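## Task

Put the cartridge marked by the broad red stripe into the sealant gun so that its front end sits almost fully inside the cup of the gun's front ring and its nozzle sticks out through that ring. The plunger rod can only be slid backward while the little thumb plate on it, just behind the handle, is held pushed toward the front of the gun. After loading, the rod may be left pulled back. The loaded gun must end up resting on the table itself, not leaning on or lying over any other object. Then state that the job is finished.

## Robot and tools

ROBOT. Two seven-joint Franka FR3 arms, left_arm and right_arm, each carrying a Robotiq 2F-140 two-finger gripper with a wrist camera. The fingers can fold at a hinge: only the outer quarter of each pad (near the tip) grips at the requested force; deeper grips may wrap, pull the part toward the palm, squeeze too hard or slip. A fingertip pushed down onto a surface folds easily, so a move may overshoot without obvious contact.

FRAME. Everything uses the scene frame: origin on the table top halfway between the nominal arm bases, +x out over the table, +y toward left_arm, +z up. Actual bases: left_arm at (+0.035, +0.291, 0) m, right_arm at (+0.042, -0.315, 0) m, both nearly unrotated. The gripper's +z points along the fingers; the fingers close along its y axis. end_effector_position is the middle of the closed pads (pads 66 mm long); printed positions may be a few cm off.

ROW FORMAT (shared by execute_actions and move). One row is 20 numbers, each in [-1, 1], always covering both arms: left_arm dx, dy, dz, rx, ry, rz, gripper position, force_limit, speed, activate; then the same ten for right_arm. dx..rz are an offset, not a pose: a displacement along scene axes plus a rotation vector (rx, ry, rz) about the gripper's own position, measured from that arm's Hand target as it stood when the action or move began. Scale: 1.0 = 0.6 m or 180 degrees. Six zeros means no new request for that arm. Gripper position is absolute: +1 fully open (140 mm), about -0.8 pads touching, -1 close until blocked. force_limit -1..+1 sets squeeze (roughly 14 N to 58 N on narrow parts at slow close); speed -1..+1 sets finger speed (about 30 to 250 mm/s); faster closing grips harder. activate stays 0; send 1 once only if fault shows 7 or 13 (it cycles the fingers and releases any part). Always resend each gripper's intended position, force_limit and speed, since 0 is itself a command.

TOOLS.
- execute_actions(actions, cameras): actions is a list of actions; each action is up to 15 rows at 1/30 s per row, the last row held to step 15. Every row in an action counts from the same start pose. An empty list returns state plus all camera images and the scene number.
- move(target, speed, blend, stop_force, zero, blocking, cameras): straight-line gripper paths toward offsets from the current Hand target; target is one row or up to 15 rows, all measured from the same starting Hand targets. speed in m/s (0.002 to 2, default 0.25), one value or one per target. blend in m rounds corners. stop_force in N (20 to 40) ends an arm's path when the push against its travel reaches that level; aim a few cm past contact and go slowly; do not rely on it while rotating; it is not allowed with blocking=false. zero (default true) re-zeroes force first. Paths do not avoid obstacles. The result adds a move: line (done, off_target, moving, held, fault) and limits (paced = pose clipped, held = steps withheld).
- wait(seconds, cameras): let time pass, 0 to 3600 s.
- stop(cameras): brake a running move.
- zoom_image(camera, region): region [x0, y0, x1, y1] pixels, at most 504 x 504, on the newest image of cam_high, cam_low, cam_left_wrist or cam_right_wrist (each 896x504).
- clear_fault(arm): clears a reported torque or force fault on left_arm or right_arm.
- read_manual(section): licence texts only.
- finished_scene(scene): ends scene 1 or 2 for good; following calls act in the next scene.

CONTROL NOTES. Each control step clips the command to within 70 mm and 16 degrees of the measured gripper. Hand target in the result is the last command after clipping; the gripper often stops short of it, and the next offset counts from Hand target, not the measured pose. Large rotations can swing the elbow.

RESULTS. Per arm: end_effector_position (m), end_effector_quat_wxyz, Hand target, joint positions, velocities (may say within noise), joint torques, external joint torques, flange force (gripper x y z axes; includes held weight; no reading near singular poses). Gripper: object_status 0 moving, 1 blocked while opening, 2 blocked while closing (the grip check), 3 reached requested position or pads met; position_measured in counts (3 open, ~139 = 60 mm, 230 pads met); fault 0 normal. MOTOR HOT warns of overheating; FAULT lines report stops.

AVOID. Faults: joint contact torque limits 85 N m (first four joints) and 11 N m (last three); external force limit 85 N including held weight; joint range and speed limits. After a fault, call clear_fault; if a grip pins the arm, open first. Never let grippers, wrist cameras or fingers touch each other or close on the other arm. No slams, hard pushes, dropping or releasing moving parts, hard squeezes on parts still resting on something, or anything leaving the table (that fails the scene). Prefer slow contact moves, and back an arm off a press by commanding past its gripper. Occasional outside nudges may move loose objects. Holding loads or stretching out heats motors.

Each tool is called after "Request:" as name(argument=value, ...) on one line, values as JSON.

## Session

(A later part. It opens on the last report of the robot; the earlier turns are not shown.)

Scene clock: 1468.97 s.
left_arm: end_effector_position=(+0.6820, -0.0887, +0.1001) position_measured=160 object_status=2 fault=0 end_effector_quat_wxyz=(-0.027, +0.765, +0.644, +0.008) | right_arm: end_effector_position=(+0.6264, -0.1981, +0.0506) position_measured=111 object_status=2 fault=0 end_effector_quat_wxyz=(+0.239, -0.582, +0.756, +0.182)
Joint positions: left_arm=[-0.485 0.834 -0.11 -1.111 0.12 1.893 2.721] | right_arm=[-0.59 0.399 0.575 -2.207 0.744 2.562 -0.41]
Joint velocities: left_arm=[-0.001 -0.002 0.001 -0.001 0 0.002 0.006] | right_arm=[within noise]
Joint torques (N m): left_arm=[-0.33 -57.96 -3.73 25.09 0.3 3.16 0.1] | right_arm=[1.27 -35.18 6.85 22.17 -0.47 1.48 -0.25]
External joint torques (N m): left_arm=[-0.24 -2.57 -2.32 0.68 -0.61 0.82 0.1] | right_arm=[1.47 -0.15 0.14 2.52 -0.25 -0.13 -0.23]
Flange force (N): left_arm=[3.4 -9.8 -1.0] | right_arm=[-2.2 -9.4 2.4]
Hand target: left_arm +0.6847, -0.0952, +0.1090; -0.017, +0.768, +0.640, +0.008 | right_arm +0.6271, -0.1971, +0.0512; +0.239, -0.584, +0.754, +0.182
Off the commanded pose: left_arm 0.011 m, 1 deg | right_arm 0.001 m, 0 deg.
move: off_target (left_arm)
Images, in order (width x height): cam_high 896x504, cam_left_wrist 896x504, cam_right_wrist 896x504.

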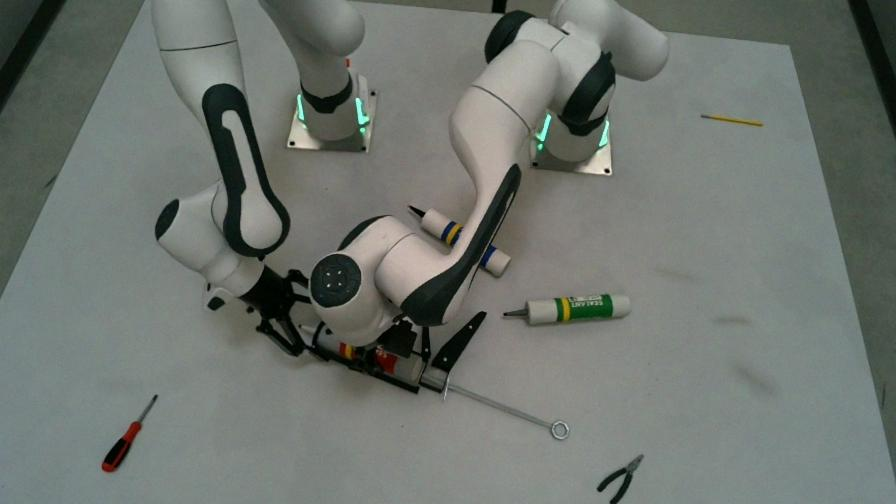

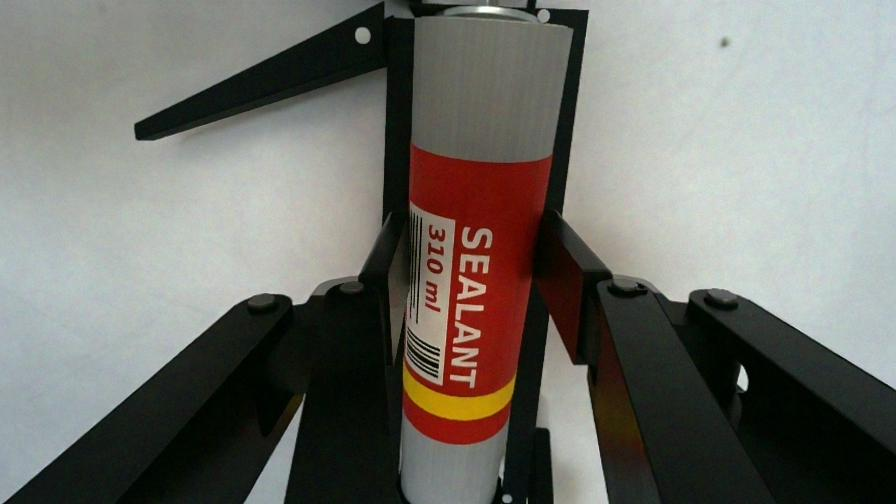

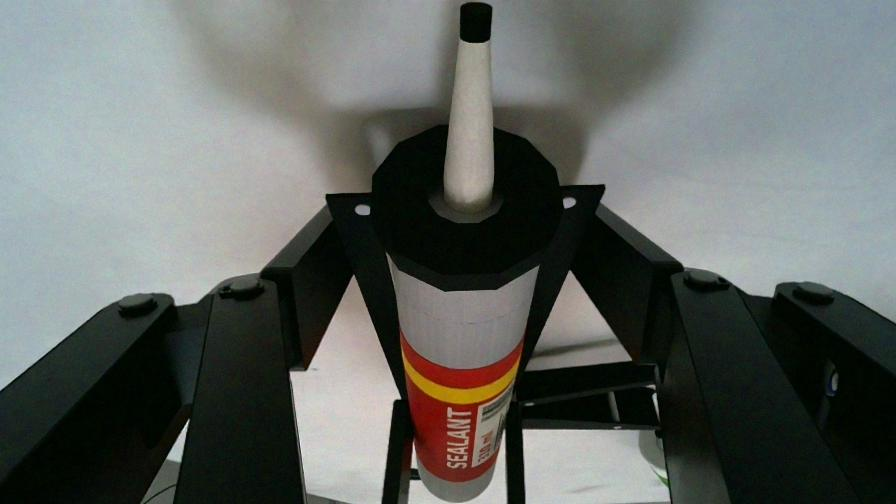

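Request:
move(target=[[0.001,0.004,-0.0175,-0.0214,0.006,0,-1,0,-1,0,0,0,0,0,0,0,-1,0,-1,0]], speed=0.04, cameras=["cam_right_wrist", "cam_left_wrist"])

Scene clock: 1479.20 s.
left_arm: end_effector_position=(+0.6833, -0.0858, +0.0903) position_measured=160 object_status=2 fault=0 end_effector_quat_wxyz=(-0.006, +0.765, +0.644, -0.021) | right_arm: end_effector_position=(+0.6264, -0.1982, +0.0505) position_measured=111 object_status=2 fault=0 end_effector_quat_wxyz=(+0.239, -0.582, +0.756, +0.182)
Joint positions: left_arm=[-0.415 0.816 -0.167 -1.178 0.094 1.96 2.754] | right_arm=[-0.59 0.399 0.575 -2.207 0.744 2.562 -0.41]
Joint velocities: left_arm=[0.001 -0.001 -0.007 -0.001 0 0.007 0.006] | right_arm=[within noise]
Joint torques (N m): left_arm=[-0.69 -56.94 -4.18 24.56 0.26 3.1 0.19] | right_arm=[1.01 -35.31 6.87 22.38 -0.44 1.67 -0.23]
External joint torques (N m): left_arm=[-0.46 -2.1 -1.39 0.31 -0.53 0.68 0.2] | right_arm=[1.23 -0.46 0.21 2.87 -0.23 0.08 -0.21]
Flange force (N): left_arm=[2.7 -9.1 -1.0] | right_arm=[-2.4 -9.4 2.1]
Hand target: left_arm +0.6853, -0.0928, +0.0985; +0.003, +0.768, +0.640, -0.021 | right_arm +0.6271, -0.1971, +0.0512; +0.239, -0.584, +0.754, +0.182
Off the commanded pose: left_arm 0.011 m, 1 deg | right_arm 0.001 m, 0 deg.
move: off_target (left_arm)
Images, in order (width x height): cam_left_wrist 896x504, cam_right_wrist 896x504.

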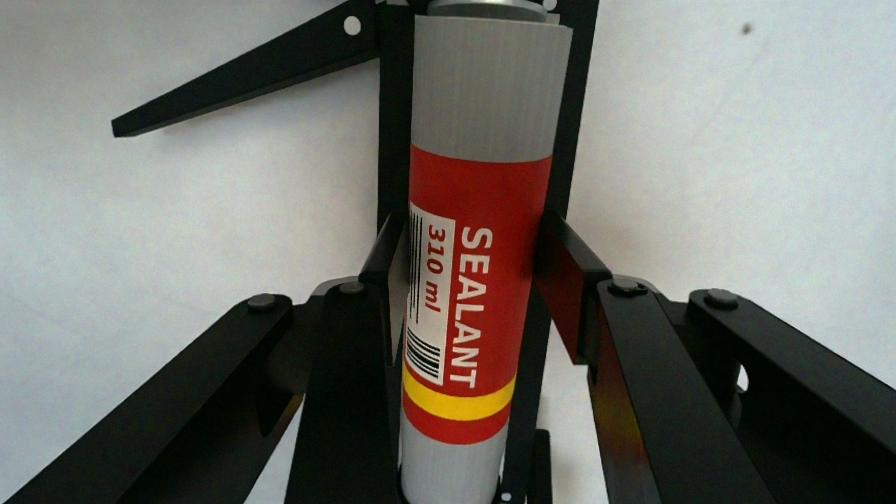

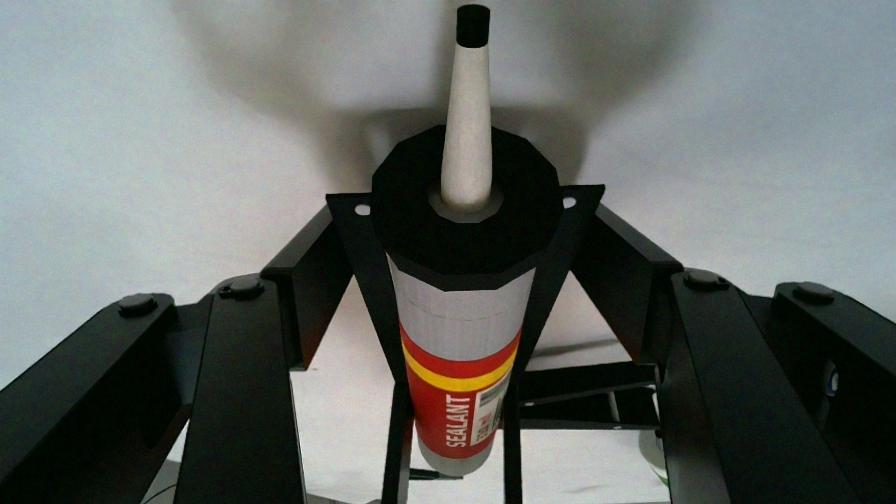

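Request:
move(target=[[0.0,0.0,-0.009,-0.0107,0.003,0,-1,0,-1,0,0,0,0,0,0,0,-1,0,-1,0],[-0.004,-0.0144,-0.009,-0.0107,0.003,0,-1,0,-1,0,0,0,0,0,0,0,-1,0,-1,0]], speed=0.04, cameras=["cam_right_wrist", "cam_left_wrist"])

Request:
zoom_image(camera="cam_right_wrist", region=[350, 120, 590, 360])

Scene clock: 1493.33 s.
left_arm: end_effector_position=(+0.6838, -0.0883, +0.0850) position_measured=160 object_status=2 fault=0 end_effector_quat_wxyz=(+0.004, +0.765, +0.643, -0.035) | right_arm: end_effector_position=(+0.6267, -0.2010, +0.0500) position_measured=111 object_status=2 fault=0 end_effector_quat_wxyz=(+0.238, -0.580, +0.757, +0.182)
Joint positions: left_arm=[-0.384 0.82 -0.198 -1.193 0.084 1.985 2.768] | right_arm=[-0.592 0.399 0.572 -2.207 0.744 2.562 -0.41]
Joint torques (N m): left_arm=[-3.97 -56.06 -8.26 25.82 -0.8 3.21 -0.14] | right_arm=[2.54 -34.96 8.46 22.08 -0.04 1.24 -0.05]
External joint torques (N m): left_arm=[-3.75 -1.18 -4.76 1.62 -1.55 0.76 -0.13] | right_arm=[2.49 -0.1 1.61 2.6 0.18 -0.32 -0.03]
Flange force (N): left_arm=[-7.3 4.2 -1.6] | right_arm=[-4.4 -8.2 3.5]
Hand target: left_arm +0.6829, -0.1014, +0.0931; +0.013, +0.768, +0.639, -0.035 | right_arm +0.6271, -0.1971, +0.0512; +0.239, -0.584, +0.754, +0.182
Off the commanded pose: left_arm 0.016 m, 1 deg | right_arm 0.004 m, 0 deg.
move: off_target (left_arm)
Images, in order (width x height): cam_left_wrist 896x504, cam_right_wrist 896x504.

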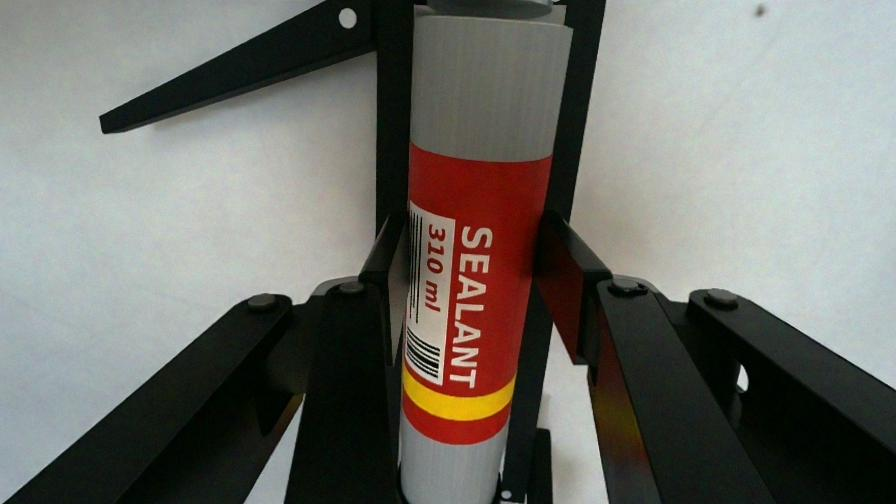

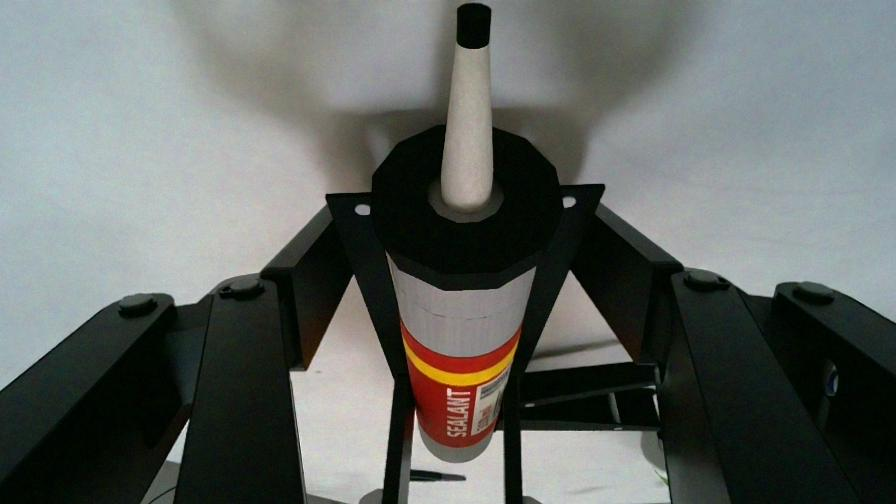

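Scaled by 2.100 from the camera's image (finer frame: 1280x720).

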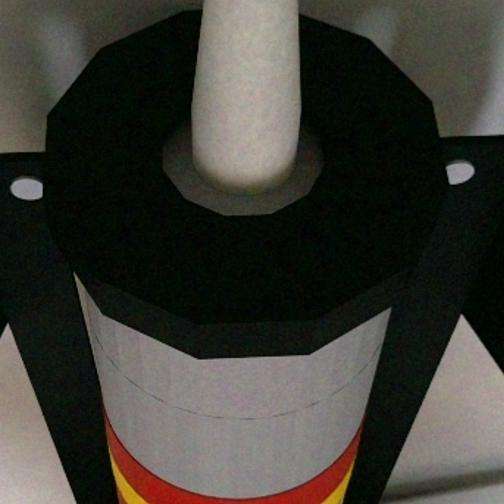

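Request:
move(target=[[0.003,0.0115,-0.008,-0.0053,0.0015,0,-1,0,-1,0,0,0,0,0,0,0,-1,0,-1,0]], speed=0.03, cameras=["cam_high", "cam_left_wrist"])

Request:
zoom_image(camera="cam_high", region=[290, 270, 490, 410])

Scene clock: 1506.77 s.
left_arm: end_effector_position=(+0.6831, -0.0872, +0.0801) position_measured=160 object_status=2 fault=0 end_effector_quat_wxyz=(+0.009, +0.764, +0.644, -0.042) | right_arm: end_effector_position=(+0.6267, -0.2005, +0.0501) position_measured=111 object_status=2 fault=0 end_effector_quat_wxyz=(+0.239, -0.581, +0.757, +0.182)
Joint positions: left_arm=[-0.362 0.817 -0.217 -1.217 0.08 2.006 2.774] | right_arm=[-0.592 0.399 0.573 -2.207 0.744 2.562 -0.41]
Joint velocities: left_arm=[0.002 -0.001 -0.002 -0.002 -0.001 0.003 0.006] | right_arm=[within noise]
Joint torques (N m): left_arm=[-0.74 -56.56 -6.91 24.36 -0.13 3.12 0.16] | right_arm=[2.07 -34.93 8.06 21.87 -0.33 1.24 -0.23]
External joint torques (N m): left_arm=[-0.61 -1.99 -3.05 0.32 -0.86 0.68 0.17] | right_arm=[2.14 -0.03 1.28 2.37 -0.11 -0.33 -0.22]
Flange force (N): left_arm=[1.9 -9.0 -1.4] | right_arm=[-3.4 -8.2 3.1]
Hand target: left_arm +0.6847, -0.0945, +0.0883; +0.018, +0.768, +0.639, -0.042 | right_arm +0.6271, -0.1971, +0.0512; +0.239, -0.584, +0.754, +0.182
Off the commanded pose: left_arm 0.011 m, 1 deg | right_arm 0.004 m, 0 deg.
move: off_target (left_arm)

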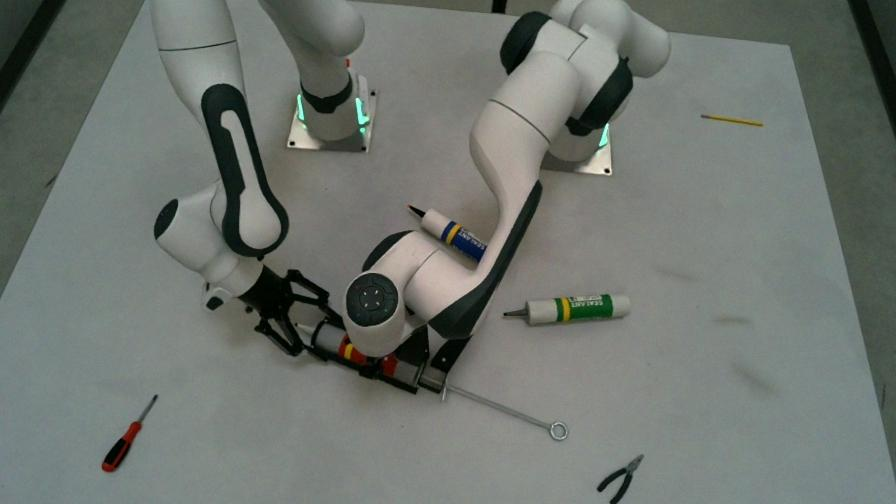

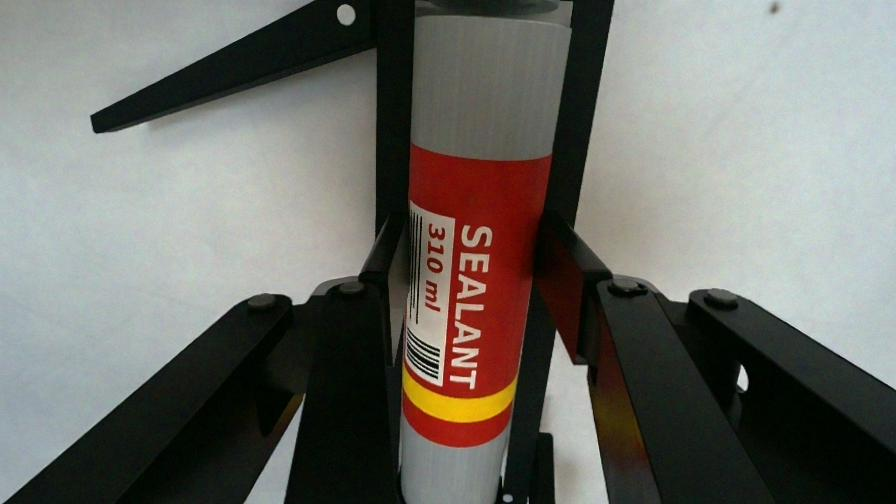

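Scaled by 2.520 from the camera's image (finer frame: 1280x720).

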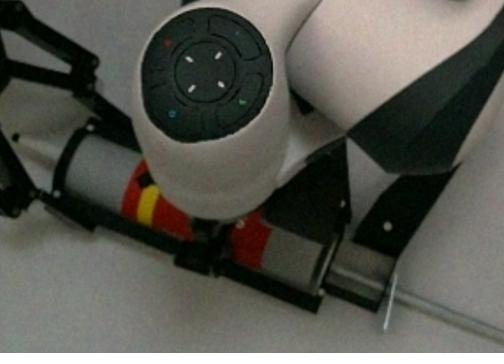

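Request:
move(target=[[0.0,0.0,-0.009,-0.0053,0.0015,0,-1,0,-1,0,0,0,0,0,0,0,-1,0,-1,0]], speed=0.03, cameras=["cam_right_wrist", "cam_left_wrist"])

Request:
zoom_image(camera="cam_left_wrist", region=[340, 0, 640, 200])

Scene clock: 1511.90 s.
left_arm: end_effector_position=(+0.6836, -0.0870, +0.0770) position_measured=160 object_status=2 fault=0 end_effector_quat_wxyz=(+0.014, +0.764, +0.643, -0.048) | right_arm: end_effector_position=(+0.6267, -0.2005, +0.0501) position_measured=111 object_status=2 fault=0 end_effector_quat_wxyz=(+0.239, -0.581, +0.757, +0.182)
Joint positions: left_arm=[-0.342 0.817 -0.235 -1.231 0.078 2.024 2.783] | right_arm=[-0.592 0.399 0.573 -2.207 0.744 2.562 -0.41]
Joint velocities: left_arm=[0.002 -0.002 -0.002 0 -0.002 0.001 0.005] | right_arm=[within noise]
Joint torques (N m): left_arm=[-1.23 -55.2 -7.67 24.03 -0.23 3.37 0.14] | right_arm=[2.15 -34.92 8.06 21.88 -0.31 1.24 -0.24]
External joint torques (N m): left_arm=[-1.12 -0.63 -3.38 0 -0.94 0.91 0.15] | right_arm=[1.99 0.18 1.05 2.29 -0.08 -0.32 -0.22]
Flange force (N): left_arm=[0.2 -6.1 0.6] | right_arm=[-2.9 -8.4 3.4]
Hand target: left_arm +0.6847, -0.0945, +0.0829; +0.023, +0.768, +0.639, -0.049 | right_arm +0.6271, -0.1971, +0.0512; +0.239, -0.584, +0.754, +0.182
Off the commanded pose: left_arm 0.010 m, 1 deg | right_arm 0.004 m, 0 deg.
move: off_target (left_arm)
Images, in order (width x height): cam_left_wrist 896x504, cam_right_wrist 896x504.

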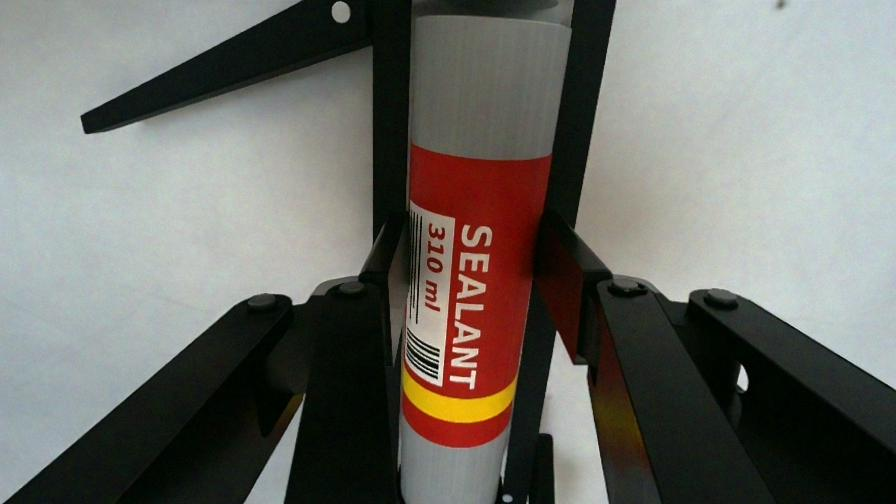

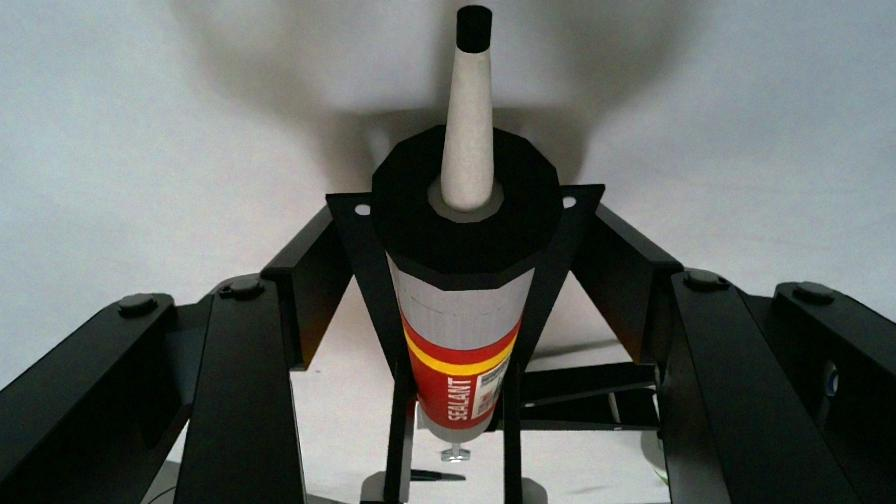

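Scaled by 1.680 from the camera's image (finer frame: 1280x720).

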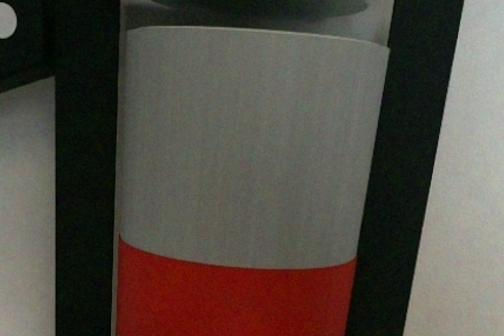

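Request:
move(target=[[0.0015,0.006,0,0,0,0,-1,0,-1,0,0,0,0,0,0,0,-1,0,-1,0],[0.0015,0.006,0,0,0,0,-0.1,0,-1,0,0,0,0,0,0,0,-1,0,-1,0]], speed=0.03, cameras=["cam_right_wrist", "cam_left_wrist"])

Scene clock: 1525.13 s.
left_arm: end_effector_position=(+0.6846, -0.0901, +0.0813) position_measured=141 object_status=0 fault=0 end_effector_quat_wxyz=(+0.020, +0.765, +0.642, -0.050) | right_arm: end_effector_position=(+0.6266, -0.1996, +0.0502) position_measured=111 object_status=2 fault=0 end_effector_quat_wxyz=(+0.239, -0.581, +0.756, +0.182)
Joint positions: left_arm=[-0.334 0.811 -0.247 -1.235 0.078 2.031 2.786] | right_arm=[-0.591 0.399 0.574 -2.207 0.744 2.562 -0.41]
Joint torques (N m): left_arm=[0.54 -52.46 -5.15 22.74 0.72 2.7 0.16] | right_arm=[1.43 -35.48 7.51 22.03 -0.38 1.24 -0.22]
External joint torques (N m): left_arm=[0.51 2.08 -0.7 -1.36 0.01 0.2 0.17] | right_arm=[1.64 -0.41 0.82 2.38 -0.16 -0.36 -0.2]
Flange force (N): left_arm=[1.8 -2.3 3.4] | right_arm=[-3.0 -7.7 1.5]
Hand target: left_arm +0.6856, -0.0909, +0.0829; +0.023, +0.768, +0.639, -0.049 | right_arm +0.6271, -0.1971, +0.0512; +0.239, -0.584, +0.754, +0.182
Off the commanded pose: left_arm 0.002 m, 1 deg | right_arm 0.003 m, 0 deg.
move: done; target 2's new numbers were sent with left_arm's hand 0.009 m and 1 deg from that target
Images, in order (width x height): cam_left_wrist 896x504, cam_right_wrist 896x504.

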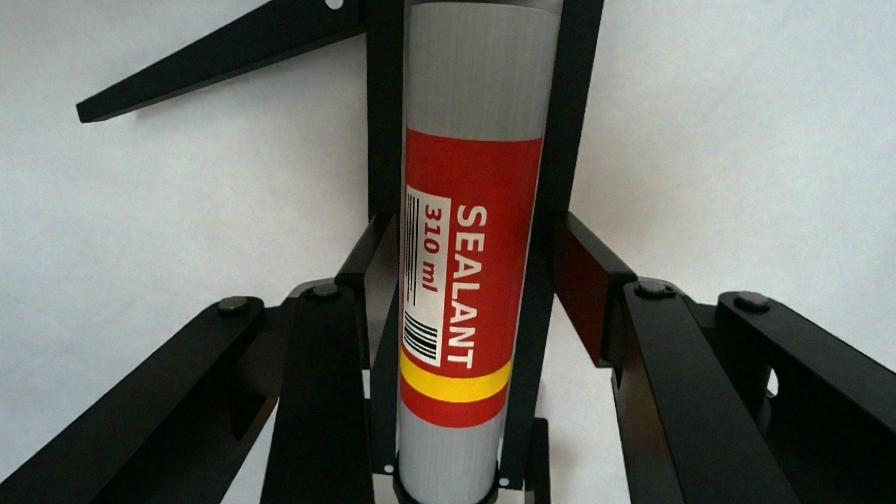

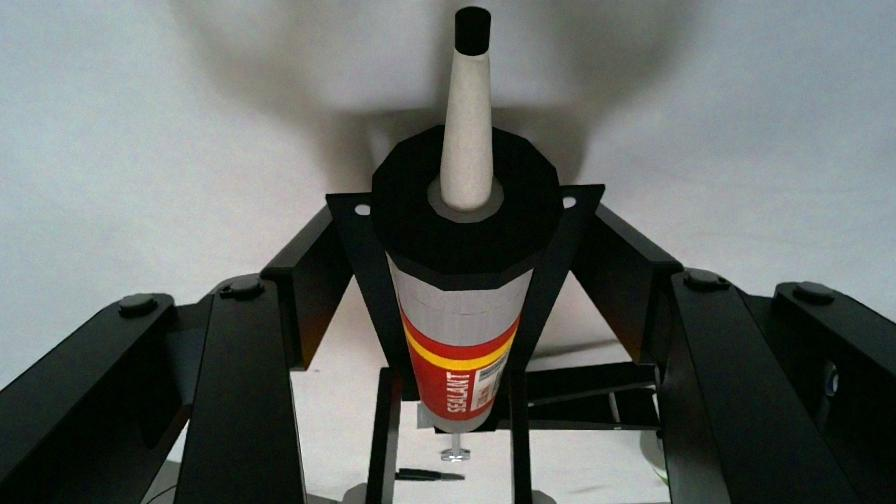

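Request:
move(target=[[0,0,0,0,0,0,-1,-1,-1,0,0,0,0,0,0,0,-1,0,-1,0],[-0.0042,-0.015,0,0,0,0,-1,-1,-1,0,0,0,0,0,0,0,-1,0,-1,0]], speed=0.03, cameras=["cam_right_wrist", "cam_left_wrist"])

Request:
zoom_image(camera="cam_right_wrist", region=[350, 120, 590, 360])

Scene clock: 1538.03 s.
left_arm: end_effector_position=(+0.6841, -0.0920, +0.0817) position_measured=164 object_status=2 fault=0 end_effector_quat_wxyz=(+0.018, +0.767, +0.639, -0.049) | right_arm: end_effector_position=(+0.6270, -0.2011, +0.0499) position_measured=111 object_status=2 fault=0 end_effector_quat_wxyz=(+0.239, -0.580, +0.757, +0.181)
Joint positions: left_arm=[-0.34 0.817 -0.245 -1.223 0.081 2.021 2.788] | right_arm=[-0.592 0.4 0.572 -2.207 0.744 2.564 -0.41]
Joint torques (N m): left_arm=[-3.23 -51.75 -7.3 24.28 -0.27 3.49 -0.34] | right_arm=[2.37 -35.66 8.55 22.38 -0.12 1.04 -0.19]
External joint torques (N m): left_arm=[-3.33 2.74 -2.95 0.27 -0.98 1.01 -0.33] | right_arm=[2.23 -0.62 1.59 2.81 0.11 -0.53 -0.17]
Flange force (N): left_arm=[-8.2 10.5 4.6] | right_arm=[-4.4 -7.7 1.6]
Hand target: left_arm +0.6831, -0.0999, +0.0829; +0.023, +0.768, +0.639, -0.049 | right_arm +0.6271, -0.1971, +0.0512; +0.239, -0.584, +0.754, +0.182
Off the commanded pose: left_arm 0.008 m, 0 deg | right_arm 0.004 m, 0 deg.
move: off_target (left_arm)
Images, in order (width x height): cam_left_wrist 896x504, cam_right_wrist 896x504.

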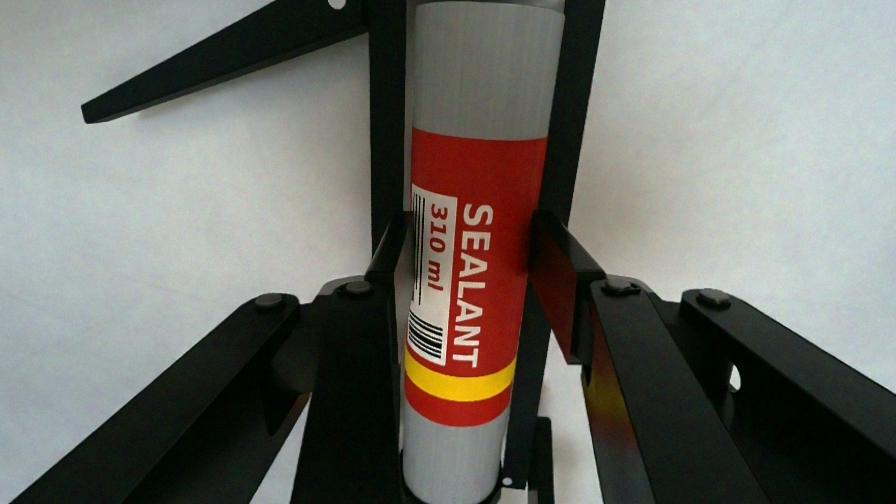

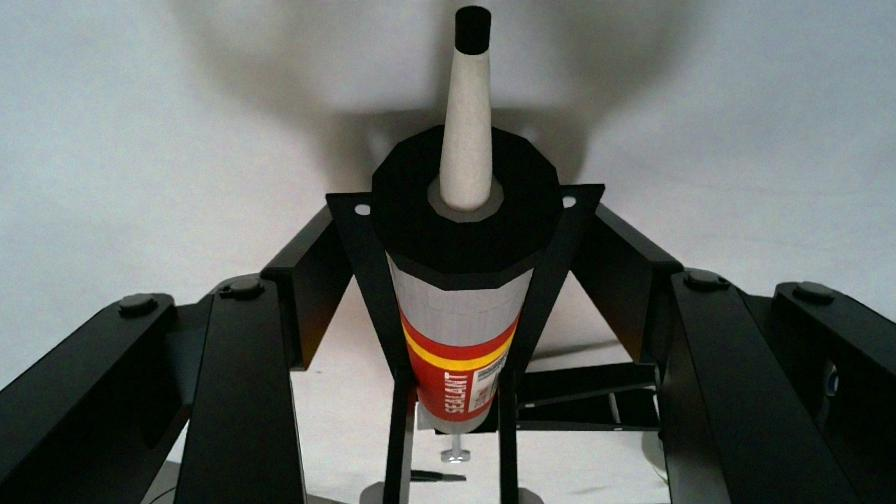

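Scaled by 2.100 from the camera's image (finer frame: 1280x720).

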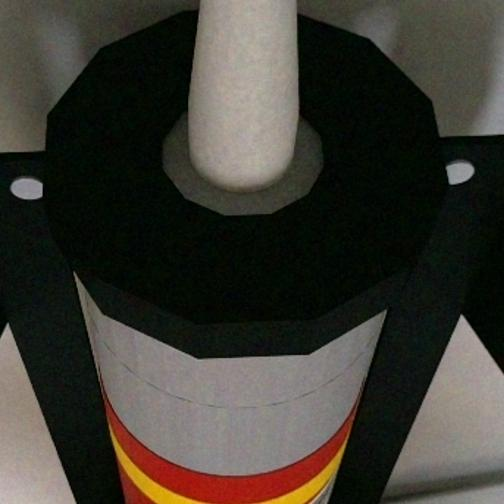

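Request:
move(target=[[0.0022,0.008,0,0,0,0,-1,-1,-1,0,0,0,0,0,0,0,-1,0,-1,0],[0.0022,0.008,0,0,0,0,0.0,0,-1,0,0,0,0,0,0,0,-1,0,-1,0],[0.0022,0.008,0.25,0,0,0,0.0,0,-1,0,0,0,0,0,0,0,-1,0,-1,0]], speed=[0.03,0.05,0.2])

Request:
move(target=[[0,0,0,0,0,0,0.0,0,-1,0,0,0,0,0,0,0,0.5,0,-0.6,0],[0,0,0,0,0,0,0.0,0,-1,0,-0.05,-0.18,0.2,0,0,0,0.5,0,-0.6,0]], speed=[0.05,0.2], cameras=["all"])

Request:
zoom_image(camera="cam_high", region=[290, 260, 590, 460])

Scene clock: 1552.30 s.
left_arm: end_effector_position=(+0.6860, -0.0938, +0.2334) position_measured=129 object_status=3 fault=0 end_effector_quat_wxyz=(+0.024, +0.769, +0.636, -0.047) | right_arm: end_effector_position=(+0.6270, -0.2005, +0.0501) position_measured=111 object_status=2 fault=0 end_effector_quat_wxyz=(+0.239, -0.581, +0.757, +0.181)
Joint positions: left_arm=[-0.358 0.753 -0.26 -0.944 0.072 1.692 2.783] | right_arm=[-0.592 0.4 0.573 -2.207 0.744 2.564 -0.41]
Joint velocities: left_arm=[-0.002 -0.001 0 0 -0.001 -0.004 0] | right_arm=[within noise]
Joint torques (N m): left_arm=[0.18 -51.27 -4.07 23.23 0.68 2.09 -0.32] | right_arm=[1.56 -35.57 7.97 22.06 -0.49 1.26 -0.19]
External joint torques (N m): left_arm=[0.2 2.35 -0.42 -0.92 -0.01 -0.43 -0.31] | right_arm=[1.54 -0.51 1.09 2.44 -0.26 -0.32 -0.17]
Flange force (N): left_arm=[0.0 0.0 0.0] | right_arm=[-3.2 -7.5 1.3]
Hand target: left_arm +0.6844, -0.0951, +0.2329; +0.023, +0.768, +0.639, -0.049 | right_arm +0.6271, -0.1971, +0.0512; +0.239, -0.584, +0.754, +0.182
Off the commanded pose: left_arm 0.002 m, 0 deg | right_arm 0.004 m, 0 deg.
move: done; target 2's new numbers were sent with left_arm's hand 0.004 m and 0 deg from that target

Scene clock: 1554.70 s.
left_arm: end_effector_position=(+0.6858, -0.0937, +0.2334) position_measured=129 object_status=3 fault=0 end_effector_quat_wxyz=(+0.023, +0.769, +0.637, -0.047) | right_arm: end_effector_position=(+0.5983, -0.3053, +0.1712) position_measured=66 object_status=3 fault=0 end_effector_quat_wxyz=(+0.240, -0.580, +0.757, +0.182)
Joint positions: left_arm=[-0.358 0.753 -0.26 -0.944 0.072 1.692 2.783] | right_arm=[-0.784 0.096 0.511 -2.199 0.702 2.166 -0.423]
Joint velocities: left_arm=[within noise] | right_arm=[0 0 0.001 0 0.001 -0.003 -0.001]
Joint torques (N m): left_arm=[0.21 -51.18 -4.02 23.23 0.69 2.13 -0.31] | right_arm=[0.31 -29.91 0.85 25.13 0.35 1.26 -0.23]
External joint torques (N m): left_arm=[0.39 2.26 -0.3 -0.82 0.02 -0.37 -0.3] | right_arm=[0.2 -0.5 -0.84 2.18 -0.4 -0.28 -0.21]
Flange force (N): left_arm=[0.0 0.0 0.0] | right_arm=[-0.2 -6.3 -3.5]
Hand target: left_arm +0.6844, -0.0951, +0.2329; +0.023, +0.768, +0.639, -0.049 | right_arm +0.5971, -0.3051, +0.1712; +0.239, -0.584, +0.754, +0.182
Off the commanded pose: left_arm 0.002 m, 0 deg | right_arm 0.001 m, 1 deg.
move: done

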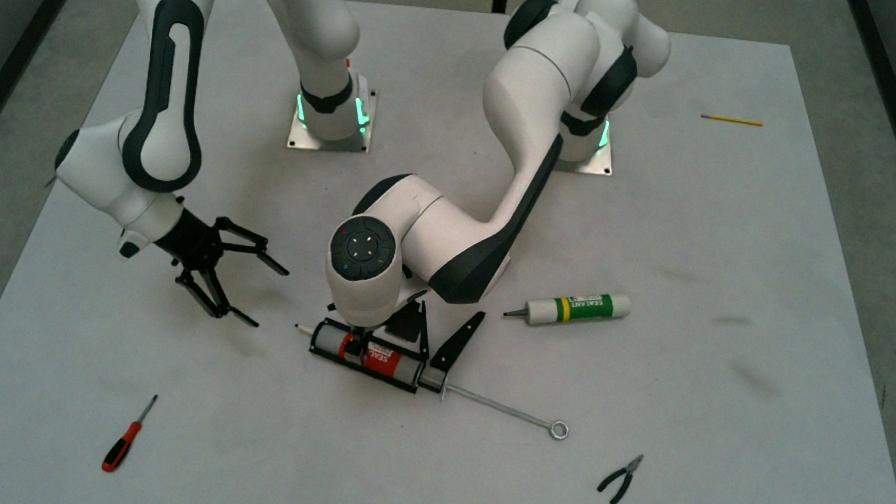

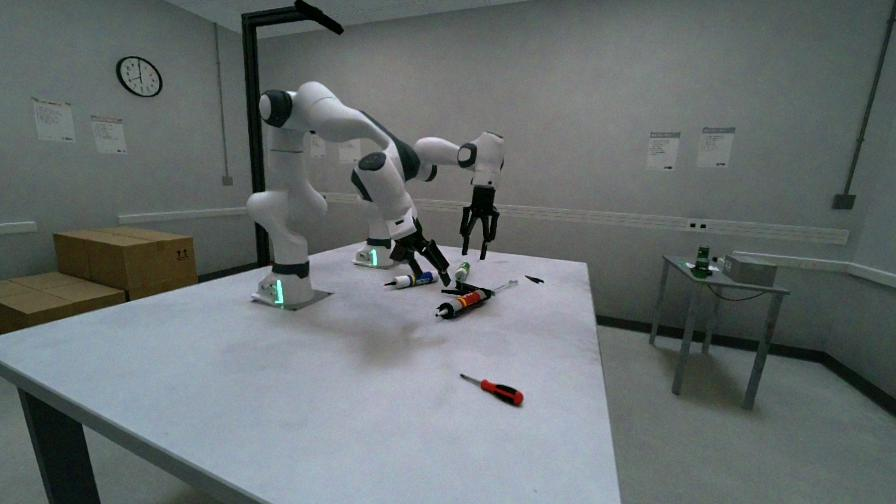

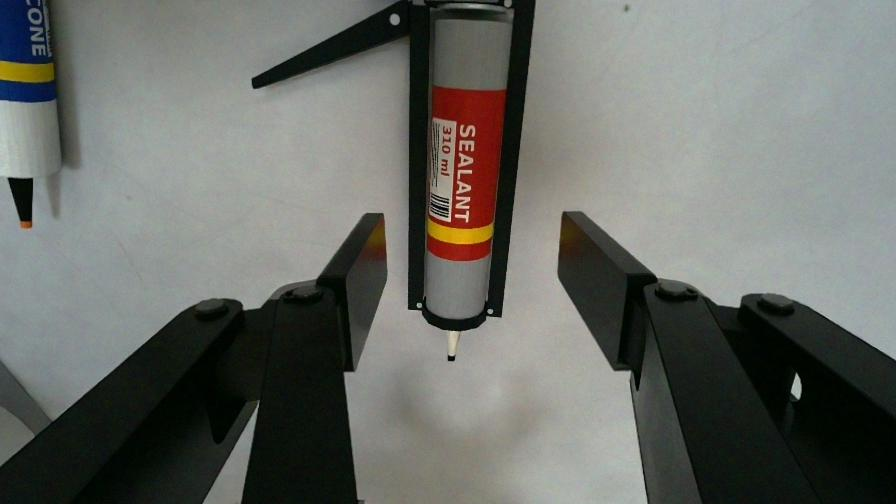

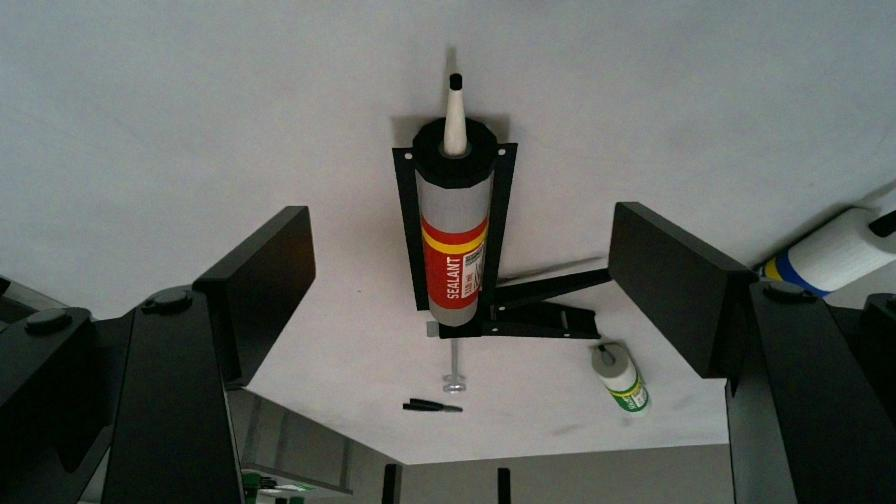

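Scaled by 1.680 from the camera's image (finer frame: 1280x720).

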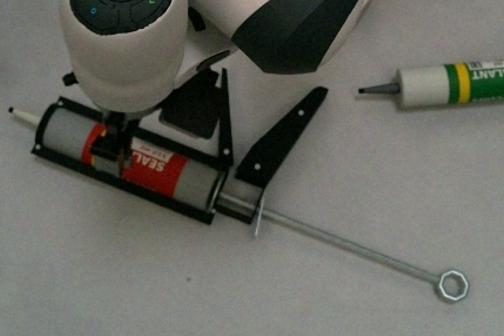

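Request:
finished_scene(scene=2)

The scene is finished: the task was done.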